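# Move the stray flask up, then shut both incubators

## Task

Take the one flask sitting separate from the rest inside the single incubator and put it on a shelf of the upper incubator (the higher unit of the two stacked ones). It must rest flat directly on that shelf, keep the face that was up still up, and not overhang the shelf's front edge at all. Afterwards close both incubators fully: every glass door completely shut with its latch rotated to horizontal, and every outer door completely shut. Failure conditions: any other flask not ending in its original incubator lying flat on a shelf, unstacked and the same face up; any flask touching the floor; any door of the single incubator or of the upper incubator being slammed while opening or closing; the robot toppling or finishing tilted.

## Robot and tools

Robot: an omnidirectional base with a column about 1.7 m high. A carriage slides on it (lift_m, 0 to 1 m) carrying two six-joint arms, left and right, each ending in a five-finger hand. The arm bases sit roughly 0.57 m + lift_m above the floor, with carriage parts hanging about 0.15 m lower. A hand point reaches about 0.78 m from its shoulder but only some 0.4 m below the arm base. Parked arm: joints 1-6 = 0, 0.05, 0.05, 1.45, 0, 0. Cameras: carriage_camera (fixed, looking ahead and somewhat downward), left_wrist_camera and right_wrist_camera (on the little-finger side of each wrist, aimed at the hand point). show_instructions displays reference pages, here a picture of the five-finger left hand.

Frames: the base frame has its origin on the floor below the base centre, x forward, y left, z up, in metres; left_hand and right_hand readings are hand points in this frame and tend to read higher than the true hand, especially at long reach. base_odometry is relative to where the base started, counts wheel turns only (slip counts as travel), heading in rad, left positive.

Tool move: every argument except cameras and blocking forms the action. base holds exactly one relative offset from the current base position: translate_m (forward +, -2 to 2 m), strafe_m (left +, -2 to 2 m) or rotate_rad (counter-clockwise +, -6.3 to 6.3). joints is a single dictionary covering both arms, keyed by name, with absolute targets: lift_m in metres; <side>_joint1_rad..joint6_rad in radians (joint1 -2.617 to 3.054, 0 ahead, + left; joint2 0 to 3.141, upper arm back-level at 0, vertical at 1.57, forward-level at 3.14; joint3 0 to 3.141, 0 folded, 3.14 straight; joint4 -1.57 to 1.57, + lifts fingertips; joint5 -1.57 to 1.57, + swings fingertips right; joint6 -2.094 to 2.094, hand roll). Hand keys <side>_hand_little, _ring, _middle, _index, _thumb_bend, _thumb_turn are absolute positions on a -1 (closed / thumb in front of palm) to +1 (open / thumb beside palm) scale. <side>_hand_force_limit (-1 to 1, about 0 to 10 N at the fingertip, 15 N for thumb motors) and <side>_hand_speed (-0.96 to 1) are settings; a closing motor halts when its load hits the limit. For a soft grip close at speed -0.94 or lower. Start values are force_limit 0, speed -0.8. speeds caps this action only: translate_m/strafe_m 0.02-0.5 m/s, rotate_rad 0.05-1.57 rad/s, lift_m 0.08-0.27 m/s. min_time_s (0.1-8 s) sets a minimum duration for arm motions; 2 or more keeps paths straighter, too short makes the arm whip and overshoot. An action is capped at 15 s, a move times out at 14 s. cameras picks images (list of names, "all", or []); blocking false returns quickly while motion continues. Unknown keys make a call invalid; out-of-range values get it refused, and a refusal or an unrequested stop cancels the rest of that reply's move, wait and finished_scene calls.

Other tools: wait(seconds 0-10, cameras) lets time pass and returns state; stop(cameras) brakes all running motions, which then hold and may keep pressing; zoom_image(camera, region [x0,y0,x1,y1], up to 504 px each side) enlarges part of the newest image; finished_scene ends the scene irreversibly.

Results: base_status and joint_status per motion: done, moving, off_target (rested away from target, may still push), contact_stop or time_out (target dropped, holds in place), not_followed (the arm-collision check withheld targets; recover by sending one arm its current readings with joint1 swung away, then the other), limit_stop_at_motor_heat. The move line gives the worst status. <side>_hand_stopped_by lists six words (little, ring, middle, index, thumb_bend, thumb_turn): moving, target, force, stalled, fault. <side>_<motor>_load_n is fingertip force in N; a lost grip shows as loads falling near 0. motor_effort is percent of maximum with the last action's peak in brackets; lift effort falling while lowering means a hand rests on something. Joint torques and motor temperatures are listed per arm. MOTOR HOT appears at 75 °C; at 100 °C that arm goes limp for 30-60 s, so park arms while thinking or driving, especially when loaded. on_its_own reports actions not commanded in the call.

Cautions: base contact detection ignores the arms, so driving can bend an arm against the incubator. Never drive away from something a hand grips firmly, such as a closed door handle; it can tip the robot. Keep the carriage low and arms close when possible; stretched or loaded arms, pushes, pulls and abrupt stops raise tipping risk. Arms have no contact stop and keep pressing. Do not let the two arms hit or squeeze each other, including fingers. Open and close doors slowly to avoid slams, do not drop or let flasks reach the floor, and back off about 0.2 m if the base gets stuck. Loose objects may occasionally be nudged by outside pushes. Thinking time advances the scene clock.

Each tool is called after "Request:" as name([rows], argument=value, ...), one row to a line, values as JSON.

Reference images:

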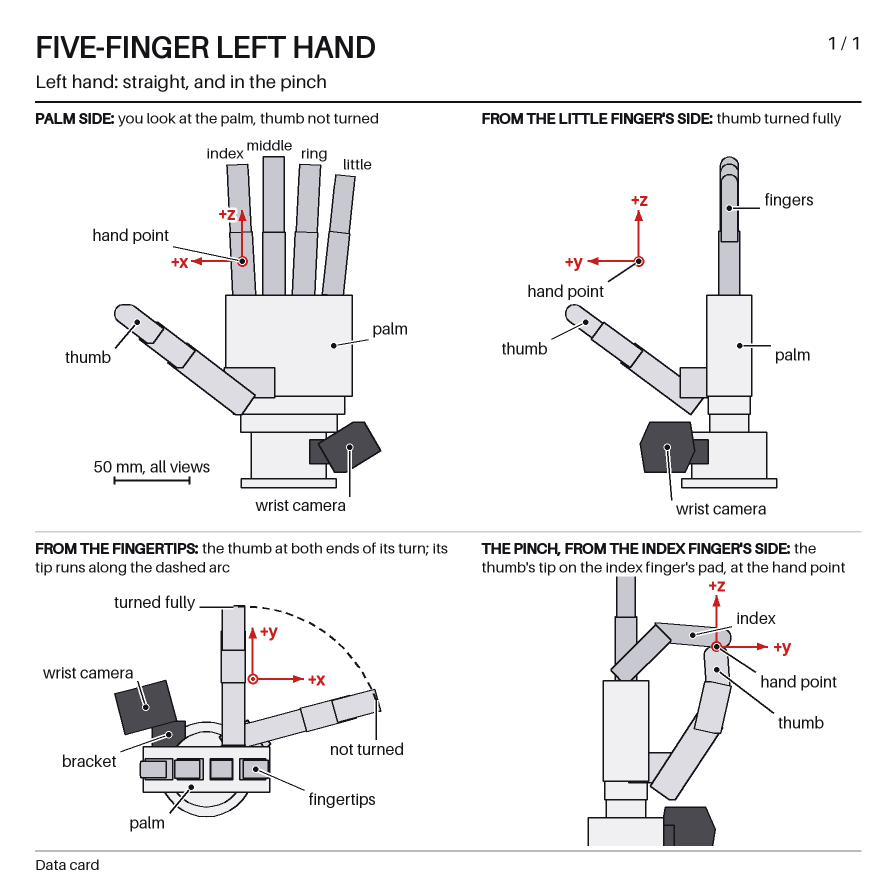

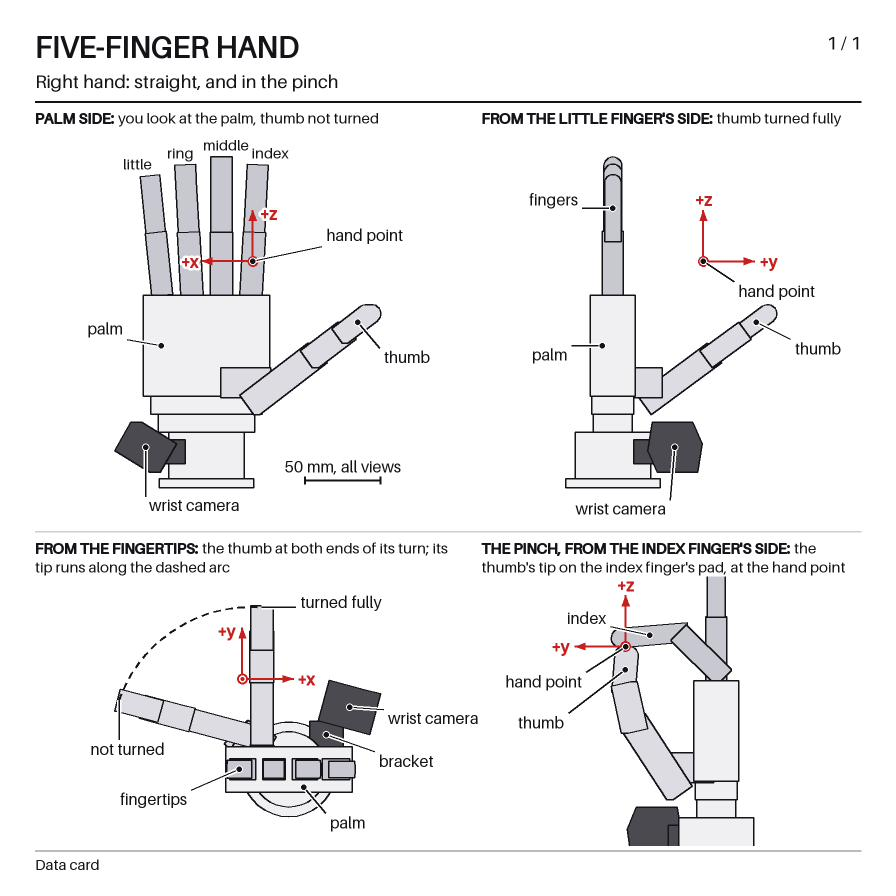

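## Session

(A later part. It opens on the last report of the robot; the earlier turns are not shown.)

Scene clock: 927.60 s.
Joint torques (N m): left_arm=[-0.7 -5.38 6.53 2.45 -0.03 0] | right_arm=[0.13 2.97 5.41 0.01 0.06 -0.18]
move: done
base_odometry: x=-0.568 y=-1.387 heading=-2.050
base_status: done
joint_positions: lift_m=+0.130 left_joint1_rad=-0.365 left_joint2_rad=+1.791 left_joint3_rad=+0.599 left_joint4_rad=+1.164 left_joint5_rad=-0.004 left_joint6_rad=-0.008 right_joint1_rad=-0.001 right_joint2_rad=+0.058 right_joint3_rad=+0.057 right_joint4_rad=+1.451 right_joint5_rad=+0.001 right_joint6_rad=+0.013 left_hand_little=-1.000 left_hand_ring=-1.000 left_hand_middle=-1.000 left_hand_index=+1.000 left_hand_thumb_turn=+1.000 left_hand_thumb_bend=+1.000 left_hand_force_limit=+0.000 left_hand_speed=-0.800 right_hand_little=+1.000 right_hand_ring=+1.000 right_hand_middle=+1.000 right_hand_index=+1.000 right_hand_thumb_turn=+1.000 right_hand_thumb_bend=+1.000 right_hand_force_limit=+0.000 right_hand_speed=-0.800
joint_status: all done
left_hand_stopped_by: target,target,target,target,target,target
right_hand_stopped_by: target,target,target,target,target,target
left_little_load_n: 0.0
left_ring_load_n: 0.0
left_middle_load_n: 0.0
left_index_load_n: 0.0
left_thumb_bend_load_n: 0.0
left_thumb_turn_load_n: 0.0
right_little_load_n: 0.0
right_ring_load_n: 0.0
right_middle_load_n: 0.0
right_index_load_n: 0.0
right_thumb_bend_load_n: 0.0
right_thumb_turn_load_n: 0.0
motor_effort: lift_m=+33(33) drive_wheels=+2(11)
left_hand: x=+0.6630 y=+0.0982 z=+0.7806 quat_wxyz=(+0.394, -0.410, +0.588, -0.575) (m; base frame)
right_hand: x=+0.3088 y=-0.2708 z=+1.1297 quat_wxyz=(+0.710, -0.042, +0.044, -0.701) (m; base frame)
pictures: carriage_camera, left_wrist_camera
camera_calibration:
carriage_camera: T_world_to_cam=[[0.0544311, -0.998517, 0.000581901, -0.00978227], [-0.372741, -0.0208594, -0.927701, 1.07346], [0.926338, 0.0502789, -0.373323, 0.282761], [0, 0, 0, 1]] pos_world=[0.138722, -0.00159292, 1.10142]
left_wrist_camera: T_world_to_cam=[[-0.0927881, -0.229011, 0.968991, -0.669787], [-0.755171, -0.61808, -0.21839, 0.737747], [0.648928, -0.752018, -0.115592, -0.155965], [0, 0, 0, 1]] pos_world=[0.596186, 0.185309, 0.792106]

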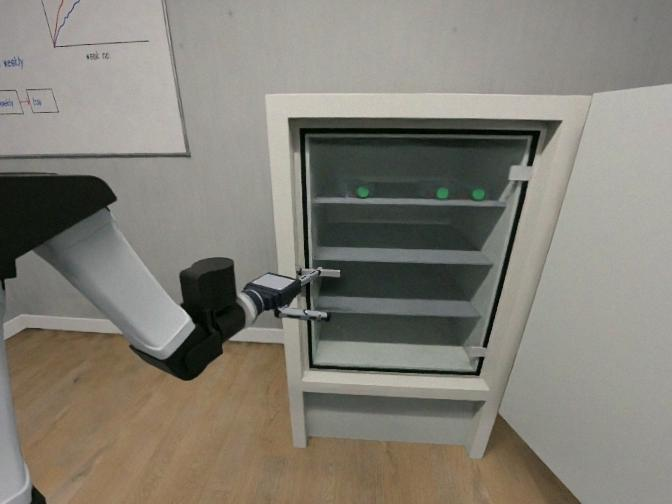

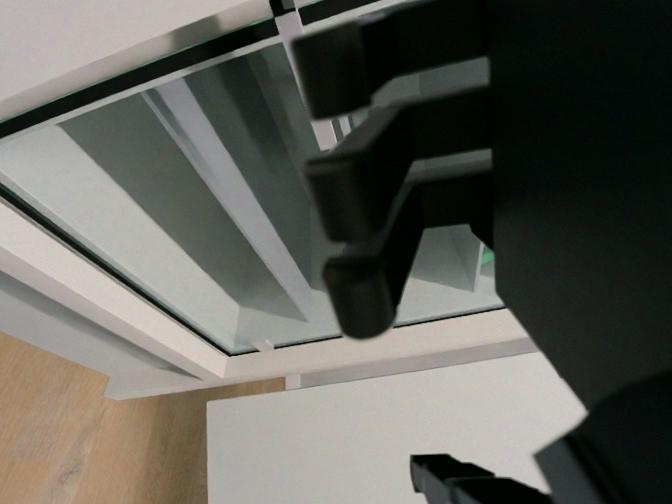

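Request:
move(joints={"lift_m":0.15,"left_joint1_rad":-0.37,"left_joint2_rad":2.1,"left_joint3_rad":0.94,"left_joint4_rad":1.18}, min_time_s=2.5, cameras=["carriage_camera","left_wrist_camera"])

Request:
zoom_image(camera="left_wrist_camera", region=[180, 0, 500, 200])

Request:
zoom_image(camera="carriage_camera", region=[230, 230, 360, 340])

Scene clock: 975.80 s.
Joint torques (N m): left_arm=[-0.69 -7.46 6.64 2.29 -0.02 0] | right_arm=[0.13 2.97 5.41 0.02 0.06 -0.18]
move: done
base_odometry: x=-0.568 y=-1.387 heading=-2.050
base_status: not commanded
joint_positions: lift_m=+0.150 left_joint1_rad=-0.365 left_joint2_rad=+2.088 left_joint3_rad=+0.919 left_joint4_rad=+1.176 left_joint5_rad=-0.004 left_joint6_rad=-0.008 right_joint1_rad=-0.001 right_joint2_rad=+0.058 right_joint3_rad=+0.057 right_joint4_rad=+1.451 right_joint5_rad=+0.001 right_joint6_rad=+0.013 left_hand_little=-1.000 left_hand_ring=-1.000 left_hand_middle=-1.000 left_hand_index=+1.000 left_hand_thumb_turn=+1.000 left_hand_thumb_bend=+1.000 left_hand_force_limit=+0.000 left_hand_speed=-0.800 right_hand_little=+1.000 right_hand_ring=+1.000 right_hand_middle=+1.000 right_hand_index=+1.000 right_hand_thumb_turn=+1.000 right_hand_thumb_bend=+1.000 right_hand_force_limit=+0.000 right_hand_speed=-0.800
joint_status: all done
left_hand_stopped_by: target,target,target,target,target,target
right_hand_stopped_by: target,target,target,target,target,target
left_little_load_n: 0.0
left_ring_load_n: 0.0
left_middle_load_n: 0.0
left_index_load_n: 0.0
left_thumb_bend_load_n: 0.0
left_thumb_turn_load_n: -0.5
right_little_load_n: 0.0
right_ring_load_n: 0.0
right_middle_load_n: 0.0
right_index_load_n: 0.0
right_thumb_bend_load_n: 0.0
right_thumb_turn_load_n: 0.0
motor_effort: lift_m=+32(39) drive_wheels=+2(3)
left_hand: x=+0.7374 y=+0.0698 z=+0.7850 quat_wxyz=(+0.401, -0.403, +0.578, -0.585) (m; base frame)
right_hand: x=+0.3088 y=-0.2708 z=+1.1498 quat_wxyz=(+0.710, -0.042, +0.044, -0.701) (m; base frame)
pictures: carriage_camera, left_wrist_camera
camera_calibration:
carriage_camera: T_world_to_cam=[[0.0544311, -0.998517, 0.000581901, -0.00979397], [-0.372741, -0.0208594, -0.927701, 1.09211], [0.926338, 0.0502789, -0.373323, 0.290264], [0, 0, 0, 1]] pos_world=[0.138722, -0.00159292, 1.12152]
left_wrist_camera: T_world_to_cam=[[-0.123816, -0.217099, 0.968265, -0.651032], [-0.747859, -0.620928, -0.234853, 0.785051], [0.652209, -0.753204, -0.0854793, -0.251128], [0, 0, 0, 1]] pos_world=[0.670288, 0.15697, 0.793277]

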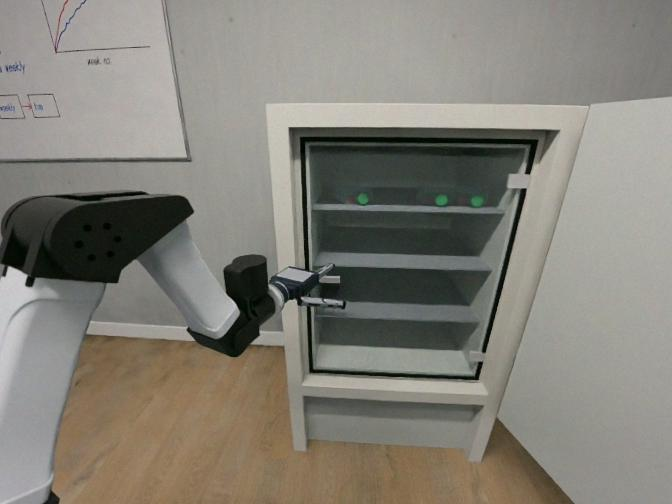

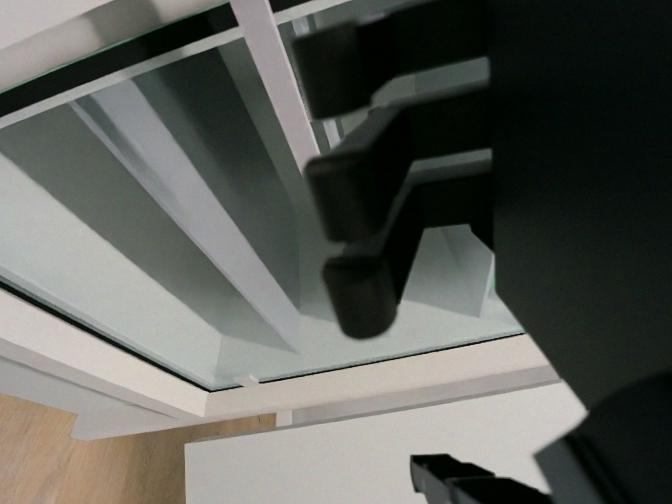

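Scaled by 1.575.

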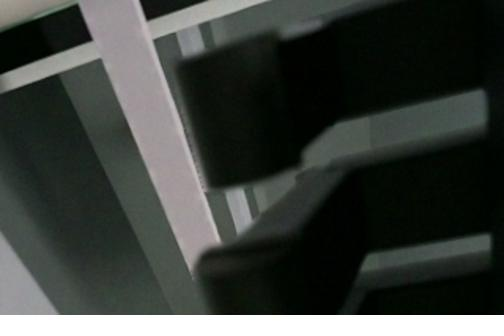

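Scaled by 3.877.

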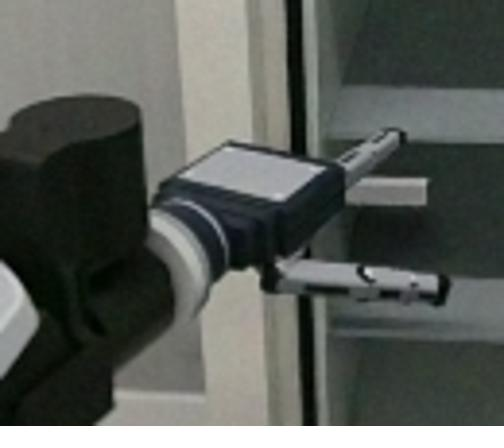

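Request:
move(joints={"lift_m":0.09}, speeds={"lift_m":0.08}, cameras=["carriage_camera","left_wrist_camera"])

Request:
zoom_image(camera="left_wrist_camera", region=[180, 0, 500, 200])

Request:
zoom_image(camera="carriage_camera", region=[230, 200, 360, 310])

Scene clock: 989.00 s.
Joint torques (N m): left_arm=[-0.7 -8.02 6.23 2.22 -0.03 0] | right_arm=[0.12 2.96 5.41 0.01 0.06 -0.18]
Motor temperatures (°C): left_arm=[23 31 37 39 28 23] | right_arm=[25 31 36 23 24 23]
move: done
base_odometry: x=-0.568 y=-1.387 heading=-2.050
base_status: not commanded
joint_positions: lift_m=+0.090 left_joint1_rad=-0.365 left_joint2_rad=+2.094 left_joint3_rad=+0.924 left_joint4_rad=+1.179 left_joint5_rad=-0.004 left_joint6_rad=-0.008 right_joint1_rad=-0.001 right_joint2_rad=+0.058 right_joint3_rad=+0.057 right_joint4_rad=+1.451 right_joint5_rad=+0.001 right_joint6_rad=+0.013 left_hand_little=-1.000 left_hand_ring=-1.000 left_hand_middle=-1.000 left_hand_index=+1.000 left_hand_thumb_turn=+1.000 left_hand_thumb_bend=+1.000 left_hand_force_limit=+0.000 left_hand_speed=-0.800 right_hand_little=+1.000 right_hand_ring=+1.000 right_hand_middle=+1.000 right_hand_index=+1.000 right_hand_thumb_turn=+1.000 right_hand_thumb_bend=+1.000 right_hand_force_limit=+0.000 right_hand_speed=-0.800
joint_status: all done
left_hand_stopped_by: target,target,target,target,target,target
right_hand_stopped_by: target,target,target,target,target,target
left_little_load_n: 0.0
left_ring_load_n: 0.0
left_middle_load_n: 0.0
left_index_load_n: 0.0
left_thumb_bend_load_n: 0.0
left_thumb_turn_load_n: 0.0
right_little_load_n: 0.0
right_ring_load_n: 0.0
right_middle_load_n: 0.0
right_index_load_n: 0.0
right_thumb_bend_load_n: 0.0
right_thumb_turn_load_n: 0.0
motor_effort: lift_m=+33(34) drive_wheels=+2(3)
left_hand: x=+0.7386 y=+0.0693 z=+0.7246 quat_wxyz=(+0.401, -0.403, +0.577, -0.586) (m; base frame)
right_hand: x=+0.3088 y=-0.2708 z=+1.0897 quat_wxyz=(+0.710, -0.042, +0.044, -0.701) (m; base frame)
pictures: carriage_camera, left_wrist_camera
camera_calibration:
carriage_camera: T_world_to_cam=[[0.0544311, -0.998517, 0.000581901, -0.009759], [-0.372741, -0.0208594, -0.927701, 1.03635], [0.926338, 0.0502789, -0.373323, 0.267828], [0, 0, 0, 1]] pos_world=[0.138722, -0.00159292, 1.06142]
left_wrist_camera: T_world_to_cam=[[-0.12556, -0.216419, 0.968193, -0.591202], [-0.747435, -0.621093, -0.235763, 0.771818], [0.652361, -0.753264, -0.0837746, -0.258815], [0, 0, 0, 1]] pos_world=[0.671493, 0.156468, 0.732681]

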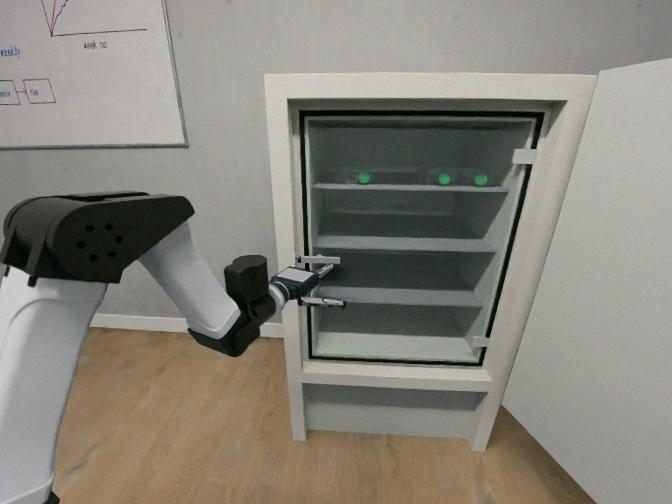

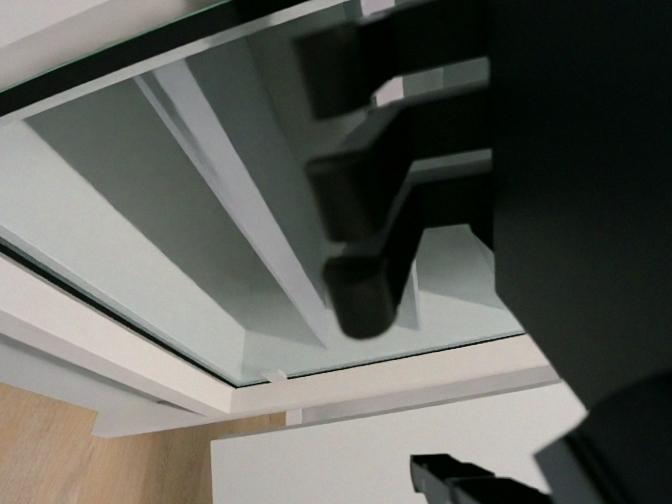

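Scaled by 1.575.

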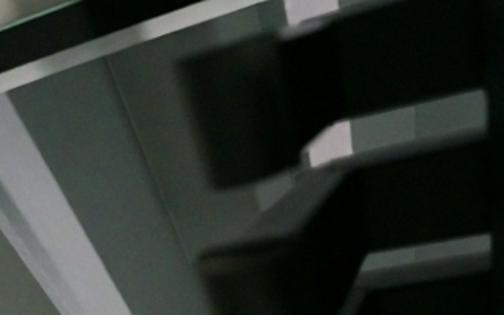

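Scaled by 3.877.

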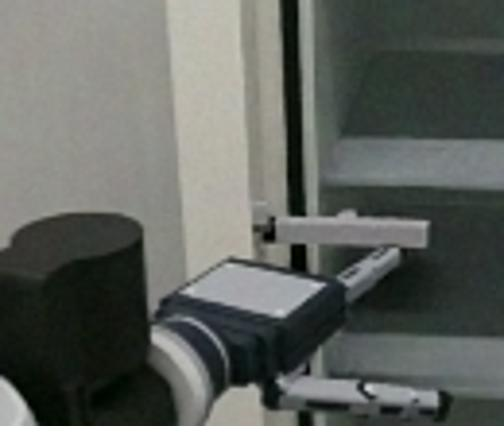

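Request:
move(joints={"lift_m":0.055}, speeds={"lift_m":0.08})

Request:
move(base={"translate_m": 0.03}, speeds={"translate_m": 0.04}, cameras=["carriage_camera","left_wrist_camera"])

Request:
zoom_image(camera="left_wrist_camera", region=[180, 0, 500, 200])

Request:
zoom_image(camera="carriage_camera", region=[230, 200, 360, 310])

Scene clock: 1013.57 s.
Joint torques (N m): left_arm=[-0.68 -7.97 6.08 2.26 -0.03 0] | right_arm=[0.13 2.97 5.37 0.02 0.06 -0.18]
move: done
base_odometry: x=-0.568 y=-1.387 heading=-2.050
base_status: not commanded
joint_positions: lift_m=+0.055 left_joint1_rad=-0.365 left_joint2_rad=+2.096 left_joint3_rad=+0.925 left_joint4_rad=+1.179 left_joint5_rad=-0.004 left_joint6_rad=-0.008 right_joint1_rad=-0.001 right_joint2_rad=+0.058 right_joint3_rad=+0.057 right_joint4_rad=+1.451 right_joint5_rad=+0.001 right_joint6_rad=+0.013 left_hand_little=-1.000 left_hand_ring=-1.000 left_hand_middle=-1.000 left_hand_index=+1.000 left_hand_thumb_turn=+1.000 left_hand_thumb_bend=+1.000 left_hand_force_limit=+0.000 left_hand_speed=-0.800 right_hand_little=+1.000 right_hand_ring=+1.000 right_hand_middle=+1.000 right_hand_index=+1.000 right_hand_thumb_turn=+1.000 right_hand_thumb_bend=+1.000 right_hand_force_limit=+0.000 right_hand_speed=-0.800
joint_status: all done
left_hand_stopped_by: target,target,target,target,target,target
right_hand_stopped_by: target,target,target,target,target,target
left_little_load_n: 0.0
left_ring_load_n: 0.0
left_middle_load_n: 0.0
left_index_load_n: 0.0
left_thumb_bend_load_n: 0.0
left_thumb_turn_load_n: 0.0
right_little_load_n: 0.0
right_ring_load_n: 0.0
right_middle_load_n: -0.5
right_index_load_n: 0.0
right_thumb_bend_load_n: 0.0
right_thumb_turn_load_n: 0.0
motor_effort: lift_m=+33(33) drive_wheels=+3(3)
left_hand: x=+0.7389 y=+0.0692 z=+0.6890 quat_wxyz=(+0.401, -0.403, +0.578, -0.586) (m; base frame)
right_hand: x=+0.3088 y=-0.2708 z=+1.0547 quat_wxyz=(+0.710, -0.042, +0.044, -0.701) (m; base frame)
pictures: none

Scene clock: 1014.83 s.
Joint torques (N m): left_arm=[-0.69 -8.01 6.08 2.27 -0.02 0] | right_arm=[0.13 2.93 5.39 0 0.05 -0.18]
move: done
base_odometry: x=-0.582 y=-1.414 heading=-2.050
base_status: done
joint_positions: lift_m=+0.055 left_joint1_rad=-0.365 left_joint2_rad=+2.096 left_joint3_rad=+0.925 left_joint4_rad=+1.179 left_joint5_rad=-0.004 left_joint6_rad=-0.008 right_joint1_rad=-0.001 right_joint2_rad=+0.058 right_joint3_rad=+0.057 right_joint4_rad=+1.451 right_joint5_rad=+0.001 right_joint6_rad=+0.013 left_hand_little=-1.000 left_hand_ring=-1.000 left_hand_middle=-1.000 left_hand_index=+1.000 left_hand_thumb_turn=+1.000 left_hand_thumb_bend=+1.000 left_hand_force_limit=+0.000 left_hand_speed=-0.800 right_hand_little=+1.000 right_hand_ring=+1.000 right_hand_middle=+1.000 right_hand_index=+1.000 right_hand_thumb_turn=+1.000 right_hand_thumb_bend=+1.000 right_hand_force_limit=+0.000 right_hand_speed=-0.800
joint_status: not commanded
left_hand_stopped_by: target,target,target,target,target,target
right_hand_stopped_by: target,target,target,target,target,target
left_little_load_n: 0.0
left_ring_load_n: 0.0
left_middle_load_n: 0.0
left_index_load_n: 0.0
left_thumb_bend_load_n: 0.0
left_thumb_turn_load_n: 0.0
right_little_load_n: 0.0
right_ring_load_n: 0.0
right_middle_load_n: 0.0
right_index_load_n: 0.0
right_thumb_bend_load_n: 0.0
right_thumb_turn_load_n: 0.0
motor_effort: lift_m=+33(33) drive_wheels=-6(11)
left_hand: x=+0.7389 y=+0.0692 z=+0.6890 quat_wxyz=(+0.401, -0.403, +0.578, -0.586) (m; base frame)
right_hand: x=+0.3088 y=-0.2708 z=+1.0547 quat_wxyz=(+0.710, -0.042, +0.044, -0.701) (m; base frame)
pictures: carriage_camera, left_wrist_camera
camera_calibration:
carriage_camera: T_world_to_cam=[[0.0544311, -0.998517, 0.000581901, -0.00973869], [-0.372741, -0.0208594, -0.927701, 1.00397], [0.926338, 0.0502789, -0.373323, 0.254799], [0, 0, 0, 1]] pos_world=[0.138722, -0.00159292, 1.02652]
left_wrist_camera: T_world_to_cam=[[-0.12489, -0.216724, 0.968211, -0.557228], [-0.747629, -0.620983, -0.235438, 0.763495], [0.652268, -0.753266, -0.0844748, -0.261506], [0, 0, 0, 1]] pos_world=[0.671791, 0.156369, 0.697179]

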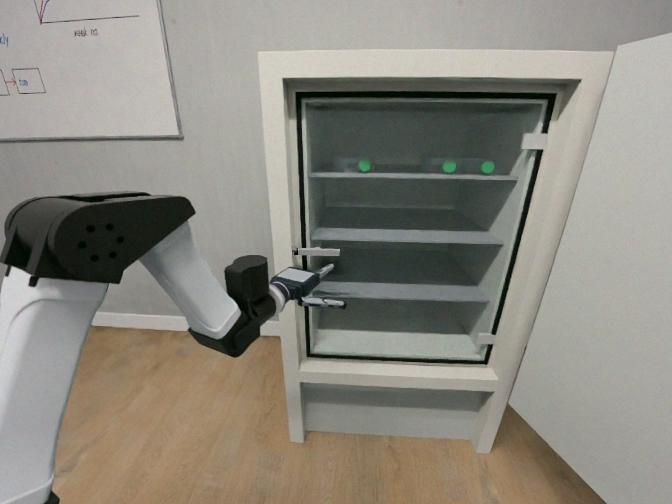

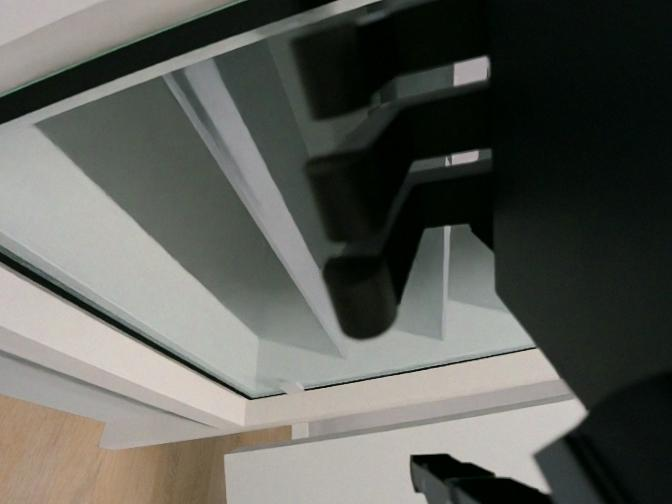

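Scaled by 1.575.

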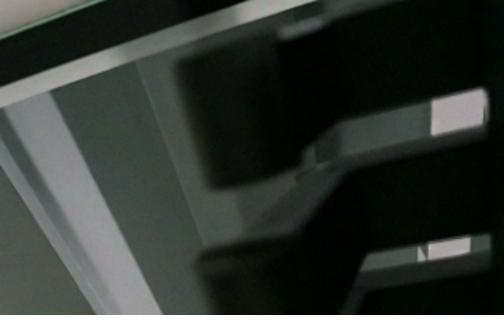

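Scaled by 3.877.

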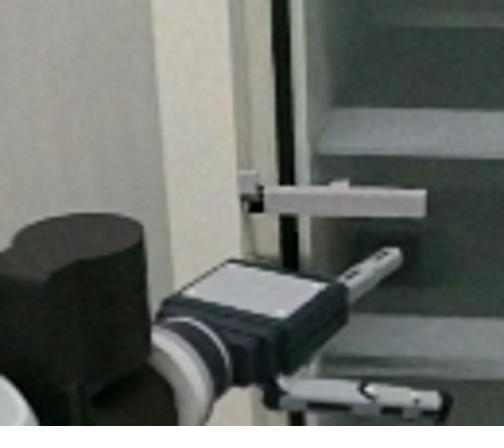

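Request:
move(joints={"lift_m":0.085}, speeds={"lift_m":0.08}, cameras=["carriage_camera","left_wrist_camera"])

Request:
zoom_image(camera="carriage_camera", region=[230, 200, 360, 310])

Scene clock: 1024.63 s.
Joint torques (N m): left_arm=[-0.68 -8.32 6.02 2.23 -0.03 0] | right_arm=[0.13 2.97 5.42 0.02 0.06 -0.18]
move: done
base_odometry: x=-0.582 y=-1.414 heading=-2.050
base_status: not commanded
joint_positions: lift_m=+0.085 left_joint1_rad=-0.365 left_joint2_rad=+2.098 left_joint3_rad=+0.925 left_joint4_rad=+1.180 left_joint5_rad=-0.004 left_joint6_rad=-0.008 right_joint1_rad=-0.001 right_joint2_rad=+0.058 right_joint3_rad=+0.057 right_joint4_rad=+1.451 right_joint5_rad=+0.001 right_joint6_rad=+0.013 left_hand_little=-1.000 left_hand_ring=-1.000 left_hand_middle=-1.000 left_hand_index=+1.000 left_hand_thumb_turn=+1.000 left_hand_thumb_bend=+1.000 left_hand_force_limit=+0.000 left_hand_speed=-0.800 right_hand_little=+1.000 right_hand_ring=+1.000 right_hand_middle=+1.000 right_hand_index=+1.000 right_hand_thumb_turn=+1.000 right_hand_thumb_bend=+1.000 right_hand_force_limit=+0.000 right_hand_speed=-0.800
joint_status: all done
left_hand_stopped_by: target,target,target,target,target,target
right_hand_stopped_by: target,target,target,target,target,target
left_little_load_n: 0.0
left_ring_load_n: 0.0
left_middle_load_n: 0.0
left_index_load_n: 0.0
left_thumb_bend_load_n: 0.0
left_thumb_turn_load_n: 0.0
right_little_load_n: 0.0
right_ring_load_n: 0.0
right_middle_load_n: 0.0
right_index_load_n: 0.0
right_thumb_bend_load_n: 0.0
right_thumb_turn_load_n: 0.0
motor_effort: lift_m=+32(39) drive_wheels=+4(5)
left_hand: x=+0.7389 y=+0.0692 z=+0.7186 quat_wxyz=(+0.401, -0.403, +0.578, -0.586) (m; base frame)
right_hand: x=+0.3088 y=-0.2708 z=+1.0848 quat_wxyz=(+0.710, -0.042, +0.044, -0.701) (m; base frame)
pictures: carriage_camera, left_wrist_camera
camera_calibration:
carriage_camera: T_world_to_cam=[[0.0544311, -0.998517, 0.000581901, -0.00975614], [-0.372741, -0.0208594, -0.927701, 1.03181], [0.926338, 0.0502789, -0.373323, 0.265998], [0, 0, 0, 1]] pos_world=[0.138722, -0.00159292, 1.05652]
left_wrist_camera: T_world_to_cam=[[-0.12489, -0.216724, 0.968211, -0.585887], [-0.747629, -0.620983, -0.235438, 0.770464], [0.652268, -0.753266, -0.0844748, -0.259006], [0, 0, 0, 1]] pos_world=[0.671791, 0.156369, 0.726779]

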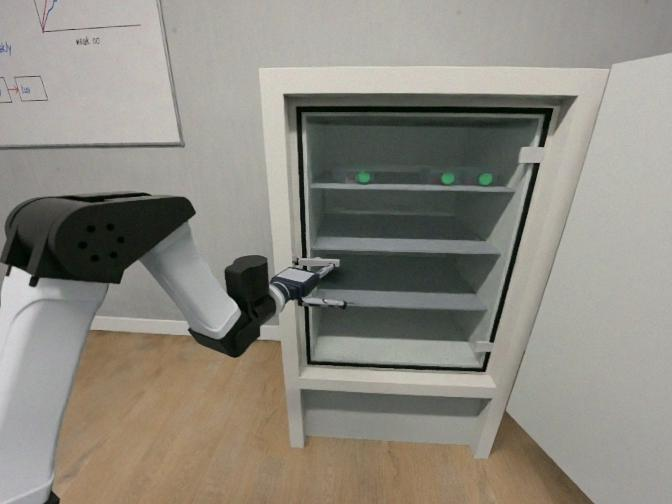

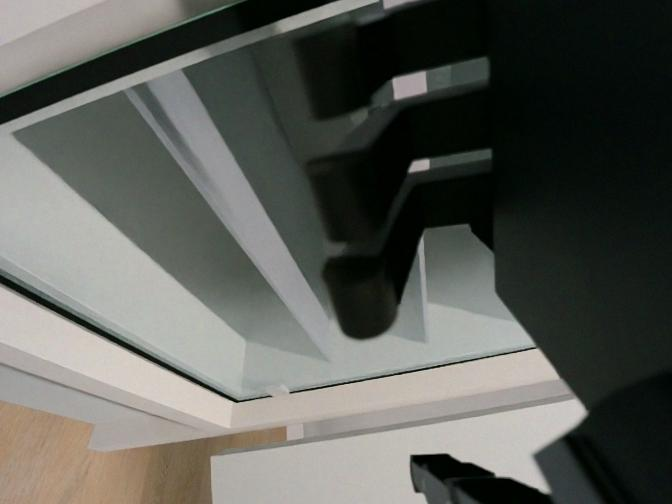

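Scaled by 3.877.

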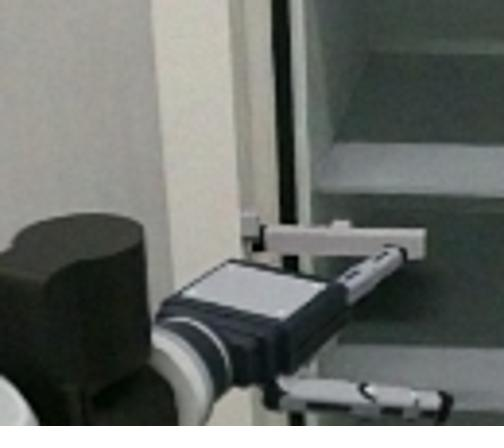

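Request:
move(joints={"lift_m":0.105}, speeds={"lift_m":0.08}, cameras=["carriage_camera"])

Request:
zoom_image(camera="carriage_camera", region=[230, 200, 360, 310])

Scene clock: 1034.30 s.
Joint torques (N m): left_arm=[-0.7 -8.35 6.06 2.24 -0.01 0] | right_arm=[0.13 2.95 5.42 0.02 0.06 -0.19]
Motor temperatures (°C): left_arm=[23 36 36 42 28 23] | right_arm=[25 31 36 23 24 23]
move: done
base_odometry: x=-0.582 y=-1.414 heading=-2.050
base_status: not commanded
joint_positions: lift_m=+0.105 left_joint1_rad=-0.365 left_joint2_rad=+2.098 left_joint3_rad=+0.926 left_joint4_rad=+1.181 left_joint5_rad=-0.004 left_joint6_rad=-0.008 right_joint1_rad=-0.001 right_joint2_rad=+0.058 right_joint3_rad=+0.057 right_joint4_rad=+1.450 right_joint5_rad=+0.001 right_joint6_rad=+0.013 left_hand_little=-1.000 left_hand_ring=-1.000 left_hand_middle=-1.000 left_hand_index=+1.000 left_hand_thumb_turn=+1.000 left_hand_thumb_bend=+1.000 left_hand_force_limit=+0.000 left_hand_speed=-0.800 right_hand_little=+1.000 right_hand_ring=+1.000 right_hand_middle=+1.000 right_hand_index=+1.000 right_hand_thumb_turn=+1.000 right_hand_thumb_bend=+1.000 right_hand_force_limit=+0.000 right_hand_speed=-0.800
joint_status: all done
left_hand_stopped_by: target,target,target,target,target,target
right_hand_stopped_by: target,target,target,target,target,target
left_little_load_n: 0.0
left_ring_load_n: 0.5
left_middle_load_n: 0.0
left_index_load_n: 0.0
left_thumb_bend_load_n: 0.0
left_thumb_turn_load_n: -0.5
right_little_load_n: 0.0
right_ring_load_n: 0.0
right_middle_load_n: 0.0
right_index_load_n: 0.0
right_thumb_bend_load_n: 0.0
right_thumb_turn_load_n: 0.0
motor_effort: lift_m=+32(39) drive_wheels=-5(5)
left_hand: x=+0.7391 y=+0.0692 z=+0.7388 quat_wxyz=(+0.402, -0.402, +0.577, -0.586) (m; base frame)
right_hand: x=+0.3089 y=-0.2708 z=+1.1048 quat_wxyz=(+0.710, -0.042, +0.044, -0.701) (m; base frame)
pictures: carriage_camera
camera_calibration:
carriage_camera: T_world_to_cam=[[0.0544311, -0.998517, 0.000581901, -0.00976778], [-0.372741, -0.0208594, -0.927701, 1.05036], [0.926338, 0.0502789, -0.373323, 0.273465], [0, 0, 0, 1]] pos_world=[0.138722, -0.00159292, 1.07652]

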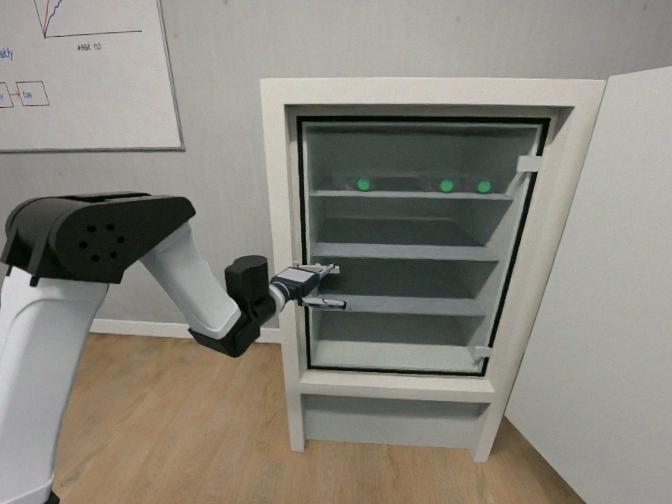

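Scaled by 3.877.

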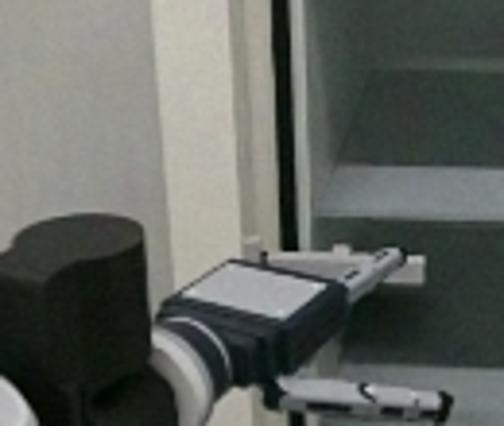

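Request:
move(joints={"lift_m":0.14}, speeds={"lift_m":0.08})

Request:
move(base={"translate_m": 0.03}, speeds={"translate_m": 0.04})

Request:
move(joints={"lift_m":0.11}, speeds={"lift_m":0.08}, cameras=["carriage_camera", "left_wrist_camera"])

Request:
zoom_image(camera="carriage_camera", region=[230, 200, 360, 310])

Scene clock: 1045.33 s.
Joint torques (N m): left_arm=[-0.69 -8.35 6.04 2.24 -0.03 0.01] | right_arm=[0.13 2.95 5.37 0.02 0.05 -0.18]
move: done
base_odometry: x=-0.582 y=-1.414 heading=-2.050
base_status: not commanded
joint_positions: lift_m=+0.140 left_joint1_rad=-0.365 left_joint2_rad=+2.099 left_joint3_rad=+0.926 left_joint4_rad=+1.182 left_joint5_rad=-0.004 left_joint6_rad=-0.008 right_joint1_rad=-0.001 right_joint2_rad=+0.058 right_joint3_rad=+0.057 right_joint4_rad=+1.450 right_joint5_rad=+0.001 right_joint6_rad=+0.013 left_hand_little=-1.000 left_hand_ring=-1.000 left_hand_middle=-1.000 left_hand_index=+1.000 left_hand_thumb_turn=+1.000 left_hand_thumb_bend=+1.000 left_hand_force_limit=+0.000 left_hand_speed=-0.800 right_hand_little=+1.000 right_hand_ring=+1.000 right_hand_middle=+1.000 right_hand_index=+1.000 right_hand_thumb_turn=+1.000 right_hand_thumb_bend=+1.000 right_hand_force_limit=+0.000 right_hand_speed=-0.800
joint_status: all done
left_hand_stopped_by: target,target,target,target,target,target
right_hand_stopped_by: target,target,target,target,target,target
left_little_load_n: 0.0
left_ring_load_n: 0.0
left_middle_load_n: 0.0
left_index_load_n: 0.0
left_thumb_bend_load_n: 0.0
left_thumb_turn_load_n: -0.5
right_little_load_n: 0.0
right_ring_load_n: 0.0
right_middle_load_n: 0.0
right_index_load_n: 0.0
right_thumb_bend_load_n: 0.0
right_thumb_turn_load_n: 0.0
motor_effort: lift_m=+32(39) drive_wheels=-5(5)
left_hand: x=+0.7391 y=+0.0692 z=+0.7735 quat_wxyz=(+0.401, -0.402, +0.578, -0.586) (m; base frame)
right_hand: x=+0.3089 y=-0.2708 z=+1.1397 quat_wxyz=(+0.710, -0.042, +0.044, -0.701) (m; base frame)
pictures: none

Scene clock: 1046.60 s.
Joint torques (N m): left_arm=[-0.69 -8.66 6.05 2.24 -0.03 0] | right_arm=[0.13 2.97 5.44 0.01 0.06 -0.18]
move: done
base_odometry: x=-0.596 y=-1.440 heading=-2.051
base_status: done
joint_positions: lift_m=+0.140 left_joint1_rad=-0.365 left_joint2_rad=+2.099 left_joint3_rad=+0.926 left_joint4_rad=+1.182 left_joint5_rad=-0.004 left_joint6_rad=-0.008 right_joint1_rad=-0.001 right_joint2_rad=+0.058 right_joint3_rad=+0.057 right_joint4_rad=+1.451 right_joint5_rad=+0.001 right_joint6_rad=+0.013 left_hand_little=-1.000 left_hand_ring=-1.000 left_hand_middle=-1.000 left_hand_index=+1.000 left_hand_thumb_turn=+1.000 left_hand_thumb_bend=+1.000 left_hand_force_limit=+0.000 left_hand_speed=-0.800 right_hand_little=+1.000 right_hand_ring=+1.000 right_hand_middle=+1.000 right_hand_index=+1.000 right_hand_thumb_turn=+1.000 right_hand_thumb_bend=+1.000 right_hand_force_limit=+0.000 right_hand_speed=-0.800
joint_status: not commanded
left_hand_stopped_by: target,target,target,target,target,target
right_hand_stopped_by: target,target,target,target,target,target
left_little_load_n: 0.0
left_ring_load_n: 0.0
left_middle_load_n: 0.0
left_index_load_n: 0.0
left_thumb_bend_load_n: 0.0
left_thumb_turn_load_n: -0.5
right_little_load_n: 0.0
right_ring_load_n: 0.0
right_middle_load_n: 0.0
right_index_load_n: 0.5
right_thumb_bend_load_n: 0.0
right_thumb_turn_load_n: 0.0
motor_effort: lift_m=+32(32) drive_wheels=-4(14)
left_hand: x=+0.7391 y=+0.0692 z=+0.7735 quat_wxyz=(+0.401, -0.402, +0.578, -0.586) (m; base frame)
right_hand: x=+0.3088 y=-0.2708 z=+1.1398 quat_wxyz=(+0.710, -0.042, +0.044, -0.701) (m; base frame)
pictures: none

Scene clock: 1047.33 s.
Joint torques (N m): left_arm=[-0.69 -8.4 5.97 2.25 -0.02 0] | right_arm=[0.13 2.99 5.45 0.02 0.06 -0.18]
move: done
base_odometry: x=-0.596 y=-1.440 heading=-2.051
base_status: not commanded
joint_positions: lift_m=+0.110 left_joint1_rad=-0.365 left_joint2_rad=+2.099 left_joint3_rad=+0.927 left_joint4_rad=+1.180 left_joint5_rad=-0.004 left_joint6_rad=-0.008 right_joint1_rad=-0.001 right_joint2_rad=+0.058 right_joint3_rad=+0.057 right_joint4_rad=+1.451 right_joint5_rad=+0.001 right_joint6_rad=+0.013 left_hand_little=-1.000 left_hand_ring=-1.000 left_hand_middle=-1.000 left_hand_index=+1.000 left_hand_thumb_turn=+1.000 left_hand_thumb_bend=+1.000 left_hand_force_limit=+0.000 left_hand_speed=-0.800 right_hand_little=+1.000 right_hand_ring=+1.000 right_hand_middle=+1.000 right_hand_index=+1.000 right_hand_thumb_turn=+1.000 right_hand_thumb_bend=+1.000 right_hand_force_limit=+0.000 right_hand_speed=-0.800
joint_status: all done
left_hand_stopped_by: target,target,target,target,target,target
right_hand_stopped_by: target,target,target,target,target,target
left_little_load_n: 0.0
left_ring_load_n: 0.0
left_middle_load_n: 0.0
left_index_load_n: 0.0
left_thumb_bend_load_n: 0.0
left_thumb_turn_load_n: -0.5
right_little_load_n: 0.0
right_ring_load_n: 0.0
right_middle_load_n: 0.0
right_index_load_n: 0.0
right_thumb_bend_load_n: 0.0
right_thumb_turn_load_n: 0.0
motor_effort: lift_m=+33(33) drive_wheels=-4(5)
left_hand: x=+0.7392 y=+0.0691 z=+0.7432 quat_wxyz=(+0.401, -0.403, +0.578, -0.586) (m; base frame)
right_hand: x=+0.3088 y=-0.2708 z=+1.1097 quat_wxyz=(+0.710, -0.042, +0.044, -0.701) (m; base frame)
pictures: carriage_camera, left_wrist_camera
camera_calibration:
carriage_camera: T_world_to_cam=[[0.0544311, -0.998517, 0.000581901, -0.00977063], [-0.372741, -0.0208594, -0.927701, 1.0549], [0.926338, 0.0502789, -0.373323, 0.275294], [0, 0, 0, 1]] pos_world=[0.138722, -0.00159292, 1.08142]
left_wrist_camera: T_world_to_cam=[[-0.124649, -0.217179, 0.96814, -0.609823], [-0.747651, -0.620915, -0.235548, 0.776529], [0.652289, -0.753192, -0.084978, -0.256836], [0, 0, 0, 1]] pos_world=[0.67209, 0.15627, 0.751479]

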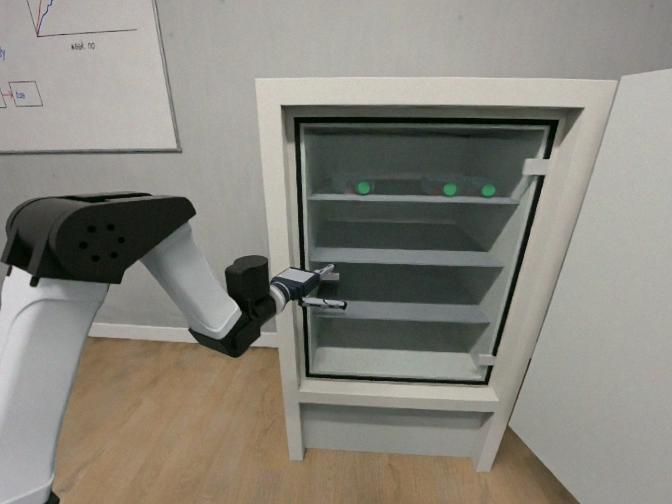

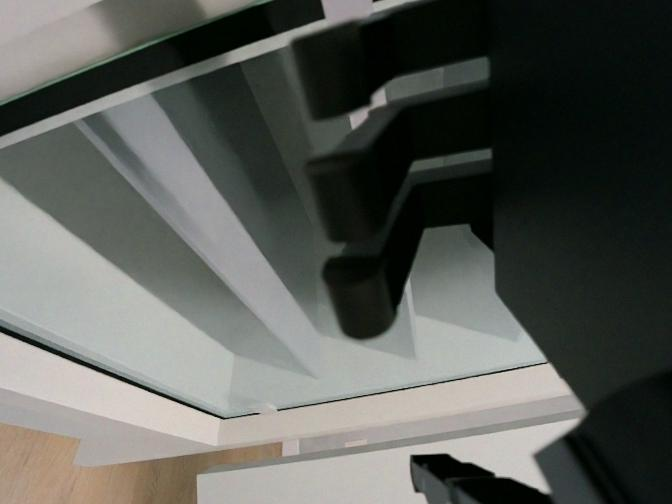

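Scaled by 3.877.

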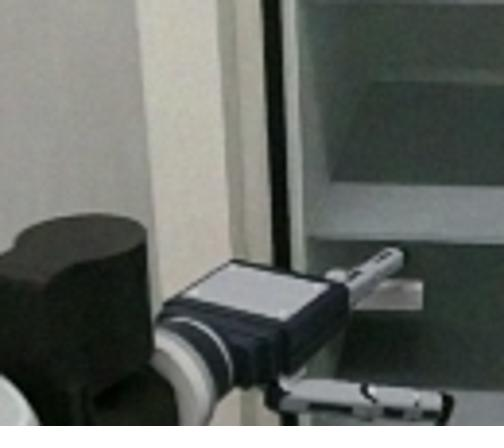

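Request:
move(joints={"lift_m":0.08}, speeds={"lift_m":0.08}, cameras=["carriage_camera", "left_wrist_camera"])

Request:
zoom_image(camera="carriage_camera", region=[230, 200, 360, 310])

Scene clock: 1060.00 s.
Joint torques (N m): left_arm=[-0.68 -8.46 5.94 2 -0.04 0] | right_arm=[0.13 2.93 5.39 0 0.06 -0.18]
move: done
base_odometry: x=-0.596 y=-1.440 heading=-2.051
base_status: not commanded
joint_positions: lift_m=+0.080 left_joint1_rad=-0.365 left_joint2_rad=+2.099 left_joint3_rad=+0.927 left_joint4_rad=+1.204 left_joint5_rad=-0.003 left_joint6_rad=-0.008 right_joint1_rad=-0.001 right_joint2_rad=+0.058 right_joint3_rad=+0.057 right_joint4_rad=+1.451 right_joint5_rad=+0.001 right_joint6_rad=+0.013 left_hand_little=-1.000 left_hand_ring=-1.000 left_hand_middle=-1.000 left_hand_index=+1.000 left_hand_thumb_turn=+1.000 left_hand_thumb_bend=+1.000 left_hand_force_limit=+0.000 left_hand_speed=-0.800 right_hand_little=+1.000 right_hand_ring=+1.000 right_hand_middle=+1.000 right_hand_index=+1.000 right_hand_thumb_turn=+1.000 right_hand_thumb_bend=+1.000 right_hand_force_limit=+0.000 right_hand_speed=-0.800
joint_status: all done
left_hand_stopped_by: target,target,target,target,target,target
right_hand_stopped_by: target,target,target,target,target,target
left_little_load_n: 0.0
left_ring_load_n: 0.0
left_middle_load_n: 0.0
left_index_load_n: 0.5
left_thumb_bend_load_n: 0.0
left_thumb_turn_load_n: 0.0
right_little_load_n: 0.0
right_ring_load_n: 0.0
right_middle_load_n: 0.0
right_index_load_n: 0.0
right_thumb_bend_load_n: 0.0
right_thumb_turn_load_n: 0.0
motor_effort: lift_m=+32(33) drive_wheels=+3(4)
left_hand: x=+0.7404 y=+0.0686 z=+0.7199 quat_wxyz=(+0.406, -0.398, +0.571, -0.593) (m; base frame)
right_hand: x=+0.3088 y=-0.2708 z=+1.0798 quat_wxyz=(+0.710, -0.042, +0.044, -0.701) (m; base frame)
pictures: carriage_camera, left_wrist_camera
camera_calibration:
carriage_camera: T_world_to_cam=[[0.0544311, -0.998517, 0.000581901, -0.00975324], [-0.372741, -0.0208594, -0.927701, 1.02717], [0.926338, 0.0502789, -0.373323, 0.264132], [0, 0, 0, 1]] pos_world=[0.138722, -0.00159292, 1.05152]
left_wrist_camera: T_world_to_cam=[[-0.146841, -0.208669, 0.9669, -0.570342], [-0.742401, -0.622708, -0.247135, 0.776153], [0.653665, -0.754117, -0.0634767, -0.276431], [0, 0, 0, 1]] pos_world=[0.673161, 0.155843, 0.725731]

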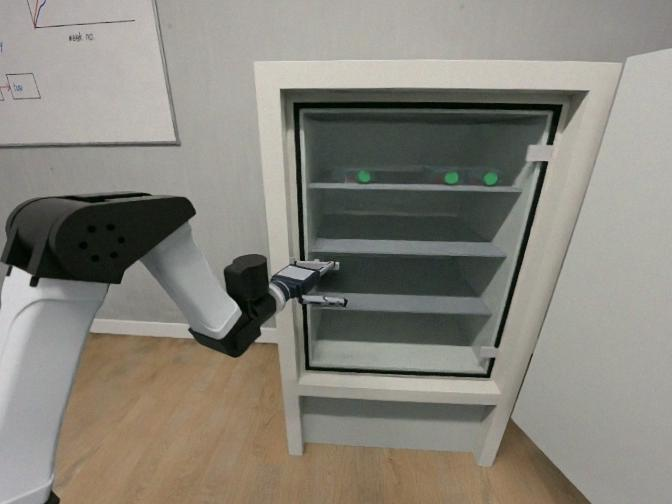

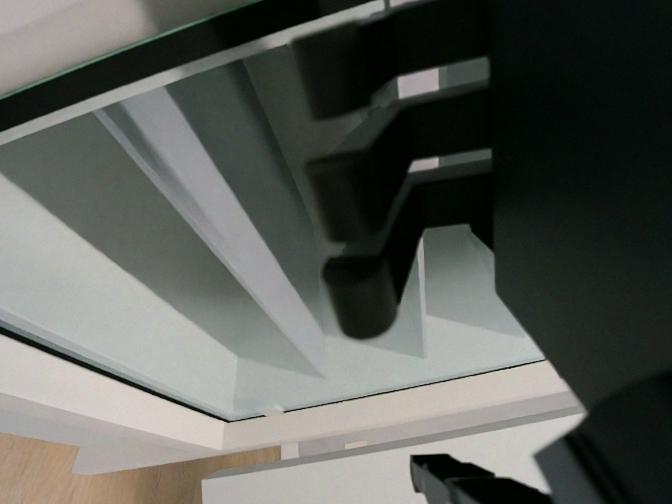

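Scaled by 3.877.

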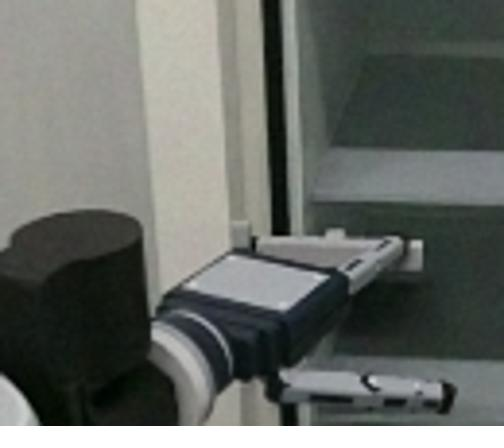

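Request:
move(joints={"lift_m":0.06}, speeds={"lift_m":0.08}, cameras=["carriage_camera"])

Request:
zoom_image(camera="carriage_camera", region=[230, 200, 360, 310])

Scene clock: 1069.30 s.
Joint torques (N m): left_arm=[-0.69 -8.44 5.7 1.41 -0.04 0] | right_arm=[0.12 2.97 5.41 0.01 0.06 -0.18]
move: done
base_odometry: x=-0.596 y=-1.440 heading=-2.051
base_status: not commanded
joint_positions: lift_m=+0.060 left_joint1_rad=-0.365 left_joint2_rad=+2.099 left_joint3_rad=+0.930 left_joint4_rad=+1.256 left_joint5_rad=-0.002 left_joint6_rad=-0.008 right_joint1_rad=-0.001 right_joint2_rad=+0.058 right_joint3_rad=+0.057 right_joint4_rad=+1.451 right_joint5_rad=+0.001 right_joint6_rad=+0.013 left_hand_little=-1.000 left_hand_ring=-1.000 left_hand_middle=-1.000 left_hand_index=+1.000 left_hand_thumb_turn=+1.000 left_hand_thumb_bend=+1.000 left_hand_force_limit=+0.000 left_hand_speed=-0.800 right_hand_little=+1.000 right_hand_ring=+1.000 right_hand_middle=+1.000 right_hand_index=+1.000 right_hand_thumb_turn=+1.000 right_hand_thumb_bend=+1.000 right_hand_force_limit=+0.000 right_hand_speed=-0.800
joint_status: all done
left_hand_stopped_by: target,target,target,target,target,target
right_hand_stopped_by: target,target,target,target,target,target
left_little_load_n: 0.0
left_ring_load_n: 0.0
left_middle_load_n: 0.0
left_index_load_n: 0.5
left_thumb_bend_load_n: 0.0
left_thumb_turn_load_n: -0.5
right_little_load_n: 0.0
right_ring_load_n: 0.0
right_middle_load_n: 0.0
right_index_load_n: 0.0
right_thumb_bend_load_n: 0.0
right_thumb_turn_load_n: 0.0
motor_effort: lift_m=+32(33) drive_wheels=+3(4)
left_hand: x=+0.7432 y=+0.0674 z=+0.7152 quat_wxyz=(+0.416, -0.386, +0.555, -0.608) (m; base frame)
right_hand: x=+0.3088 y=-0.2708 z=+1.0597 quat_wxyz=(+0.710, -0.042, +0.044, -0.701) (m; base frame)
pictures: carriage_camera
camera_calibration:
carriage_camera: T_world_to_cam=[[0.0544311, -0.998517, 0.000581901, -0.0097416], [-0.372741, -0.0208594, -0.927701, 1.00861], [0.926338, 0.0502789, -0.373323, 0.256665], [0, 0, 0, 1]] pos_world=[0.138722, -0.00159292, 1.03152]

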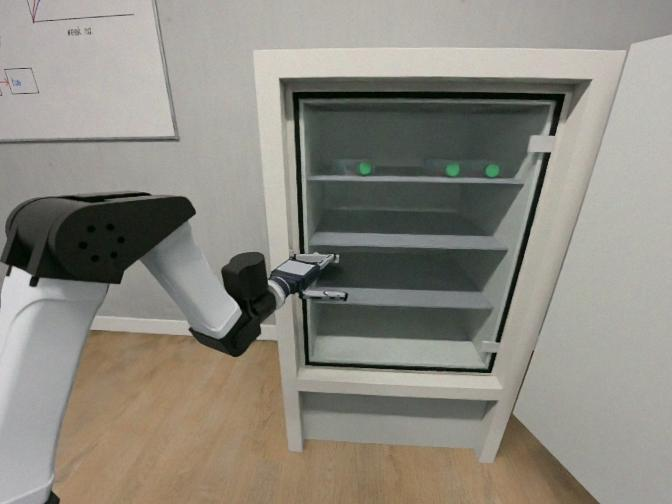

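Scaled by 3.877.

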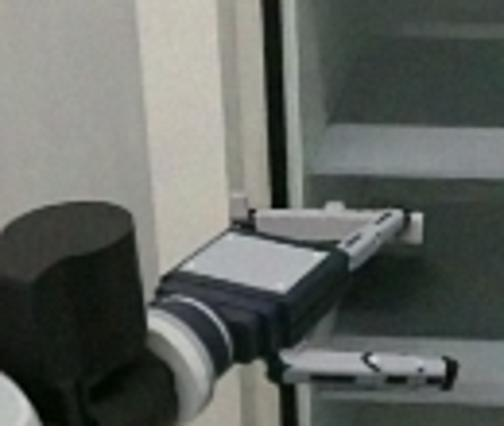

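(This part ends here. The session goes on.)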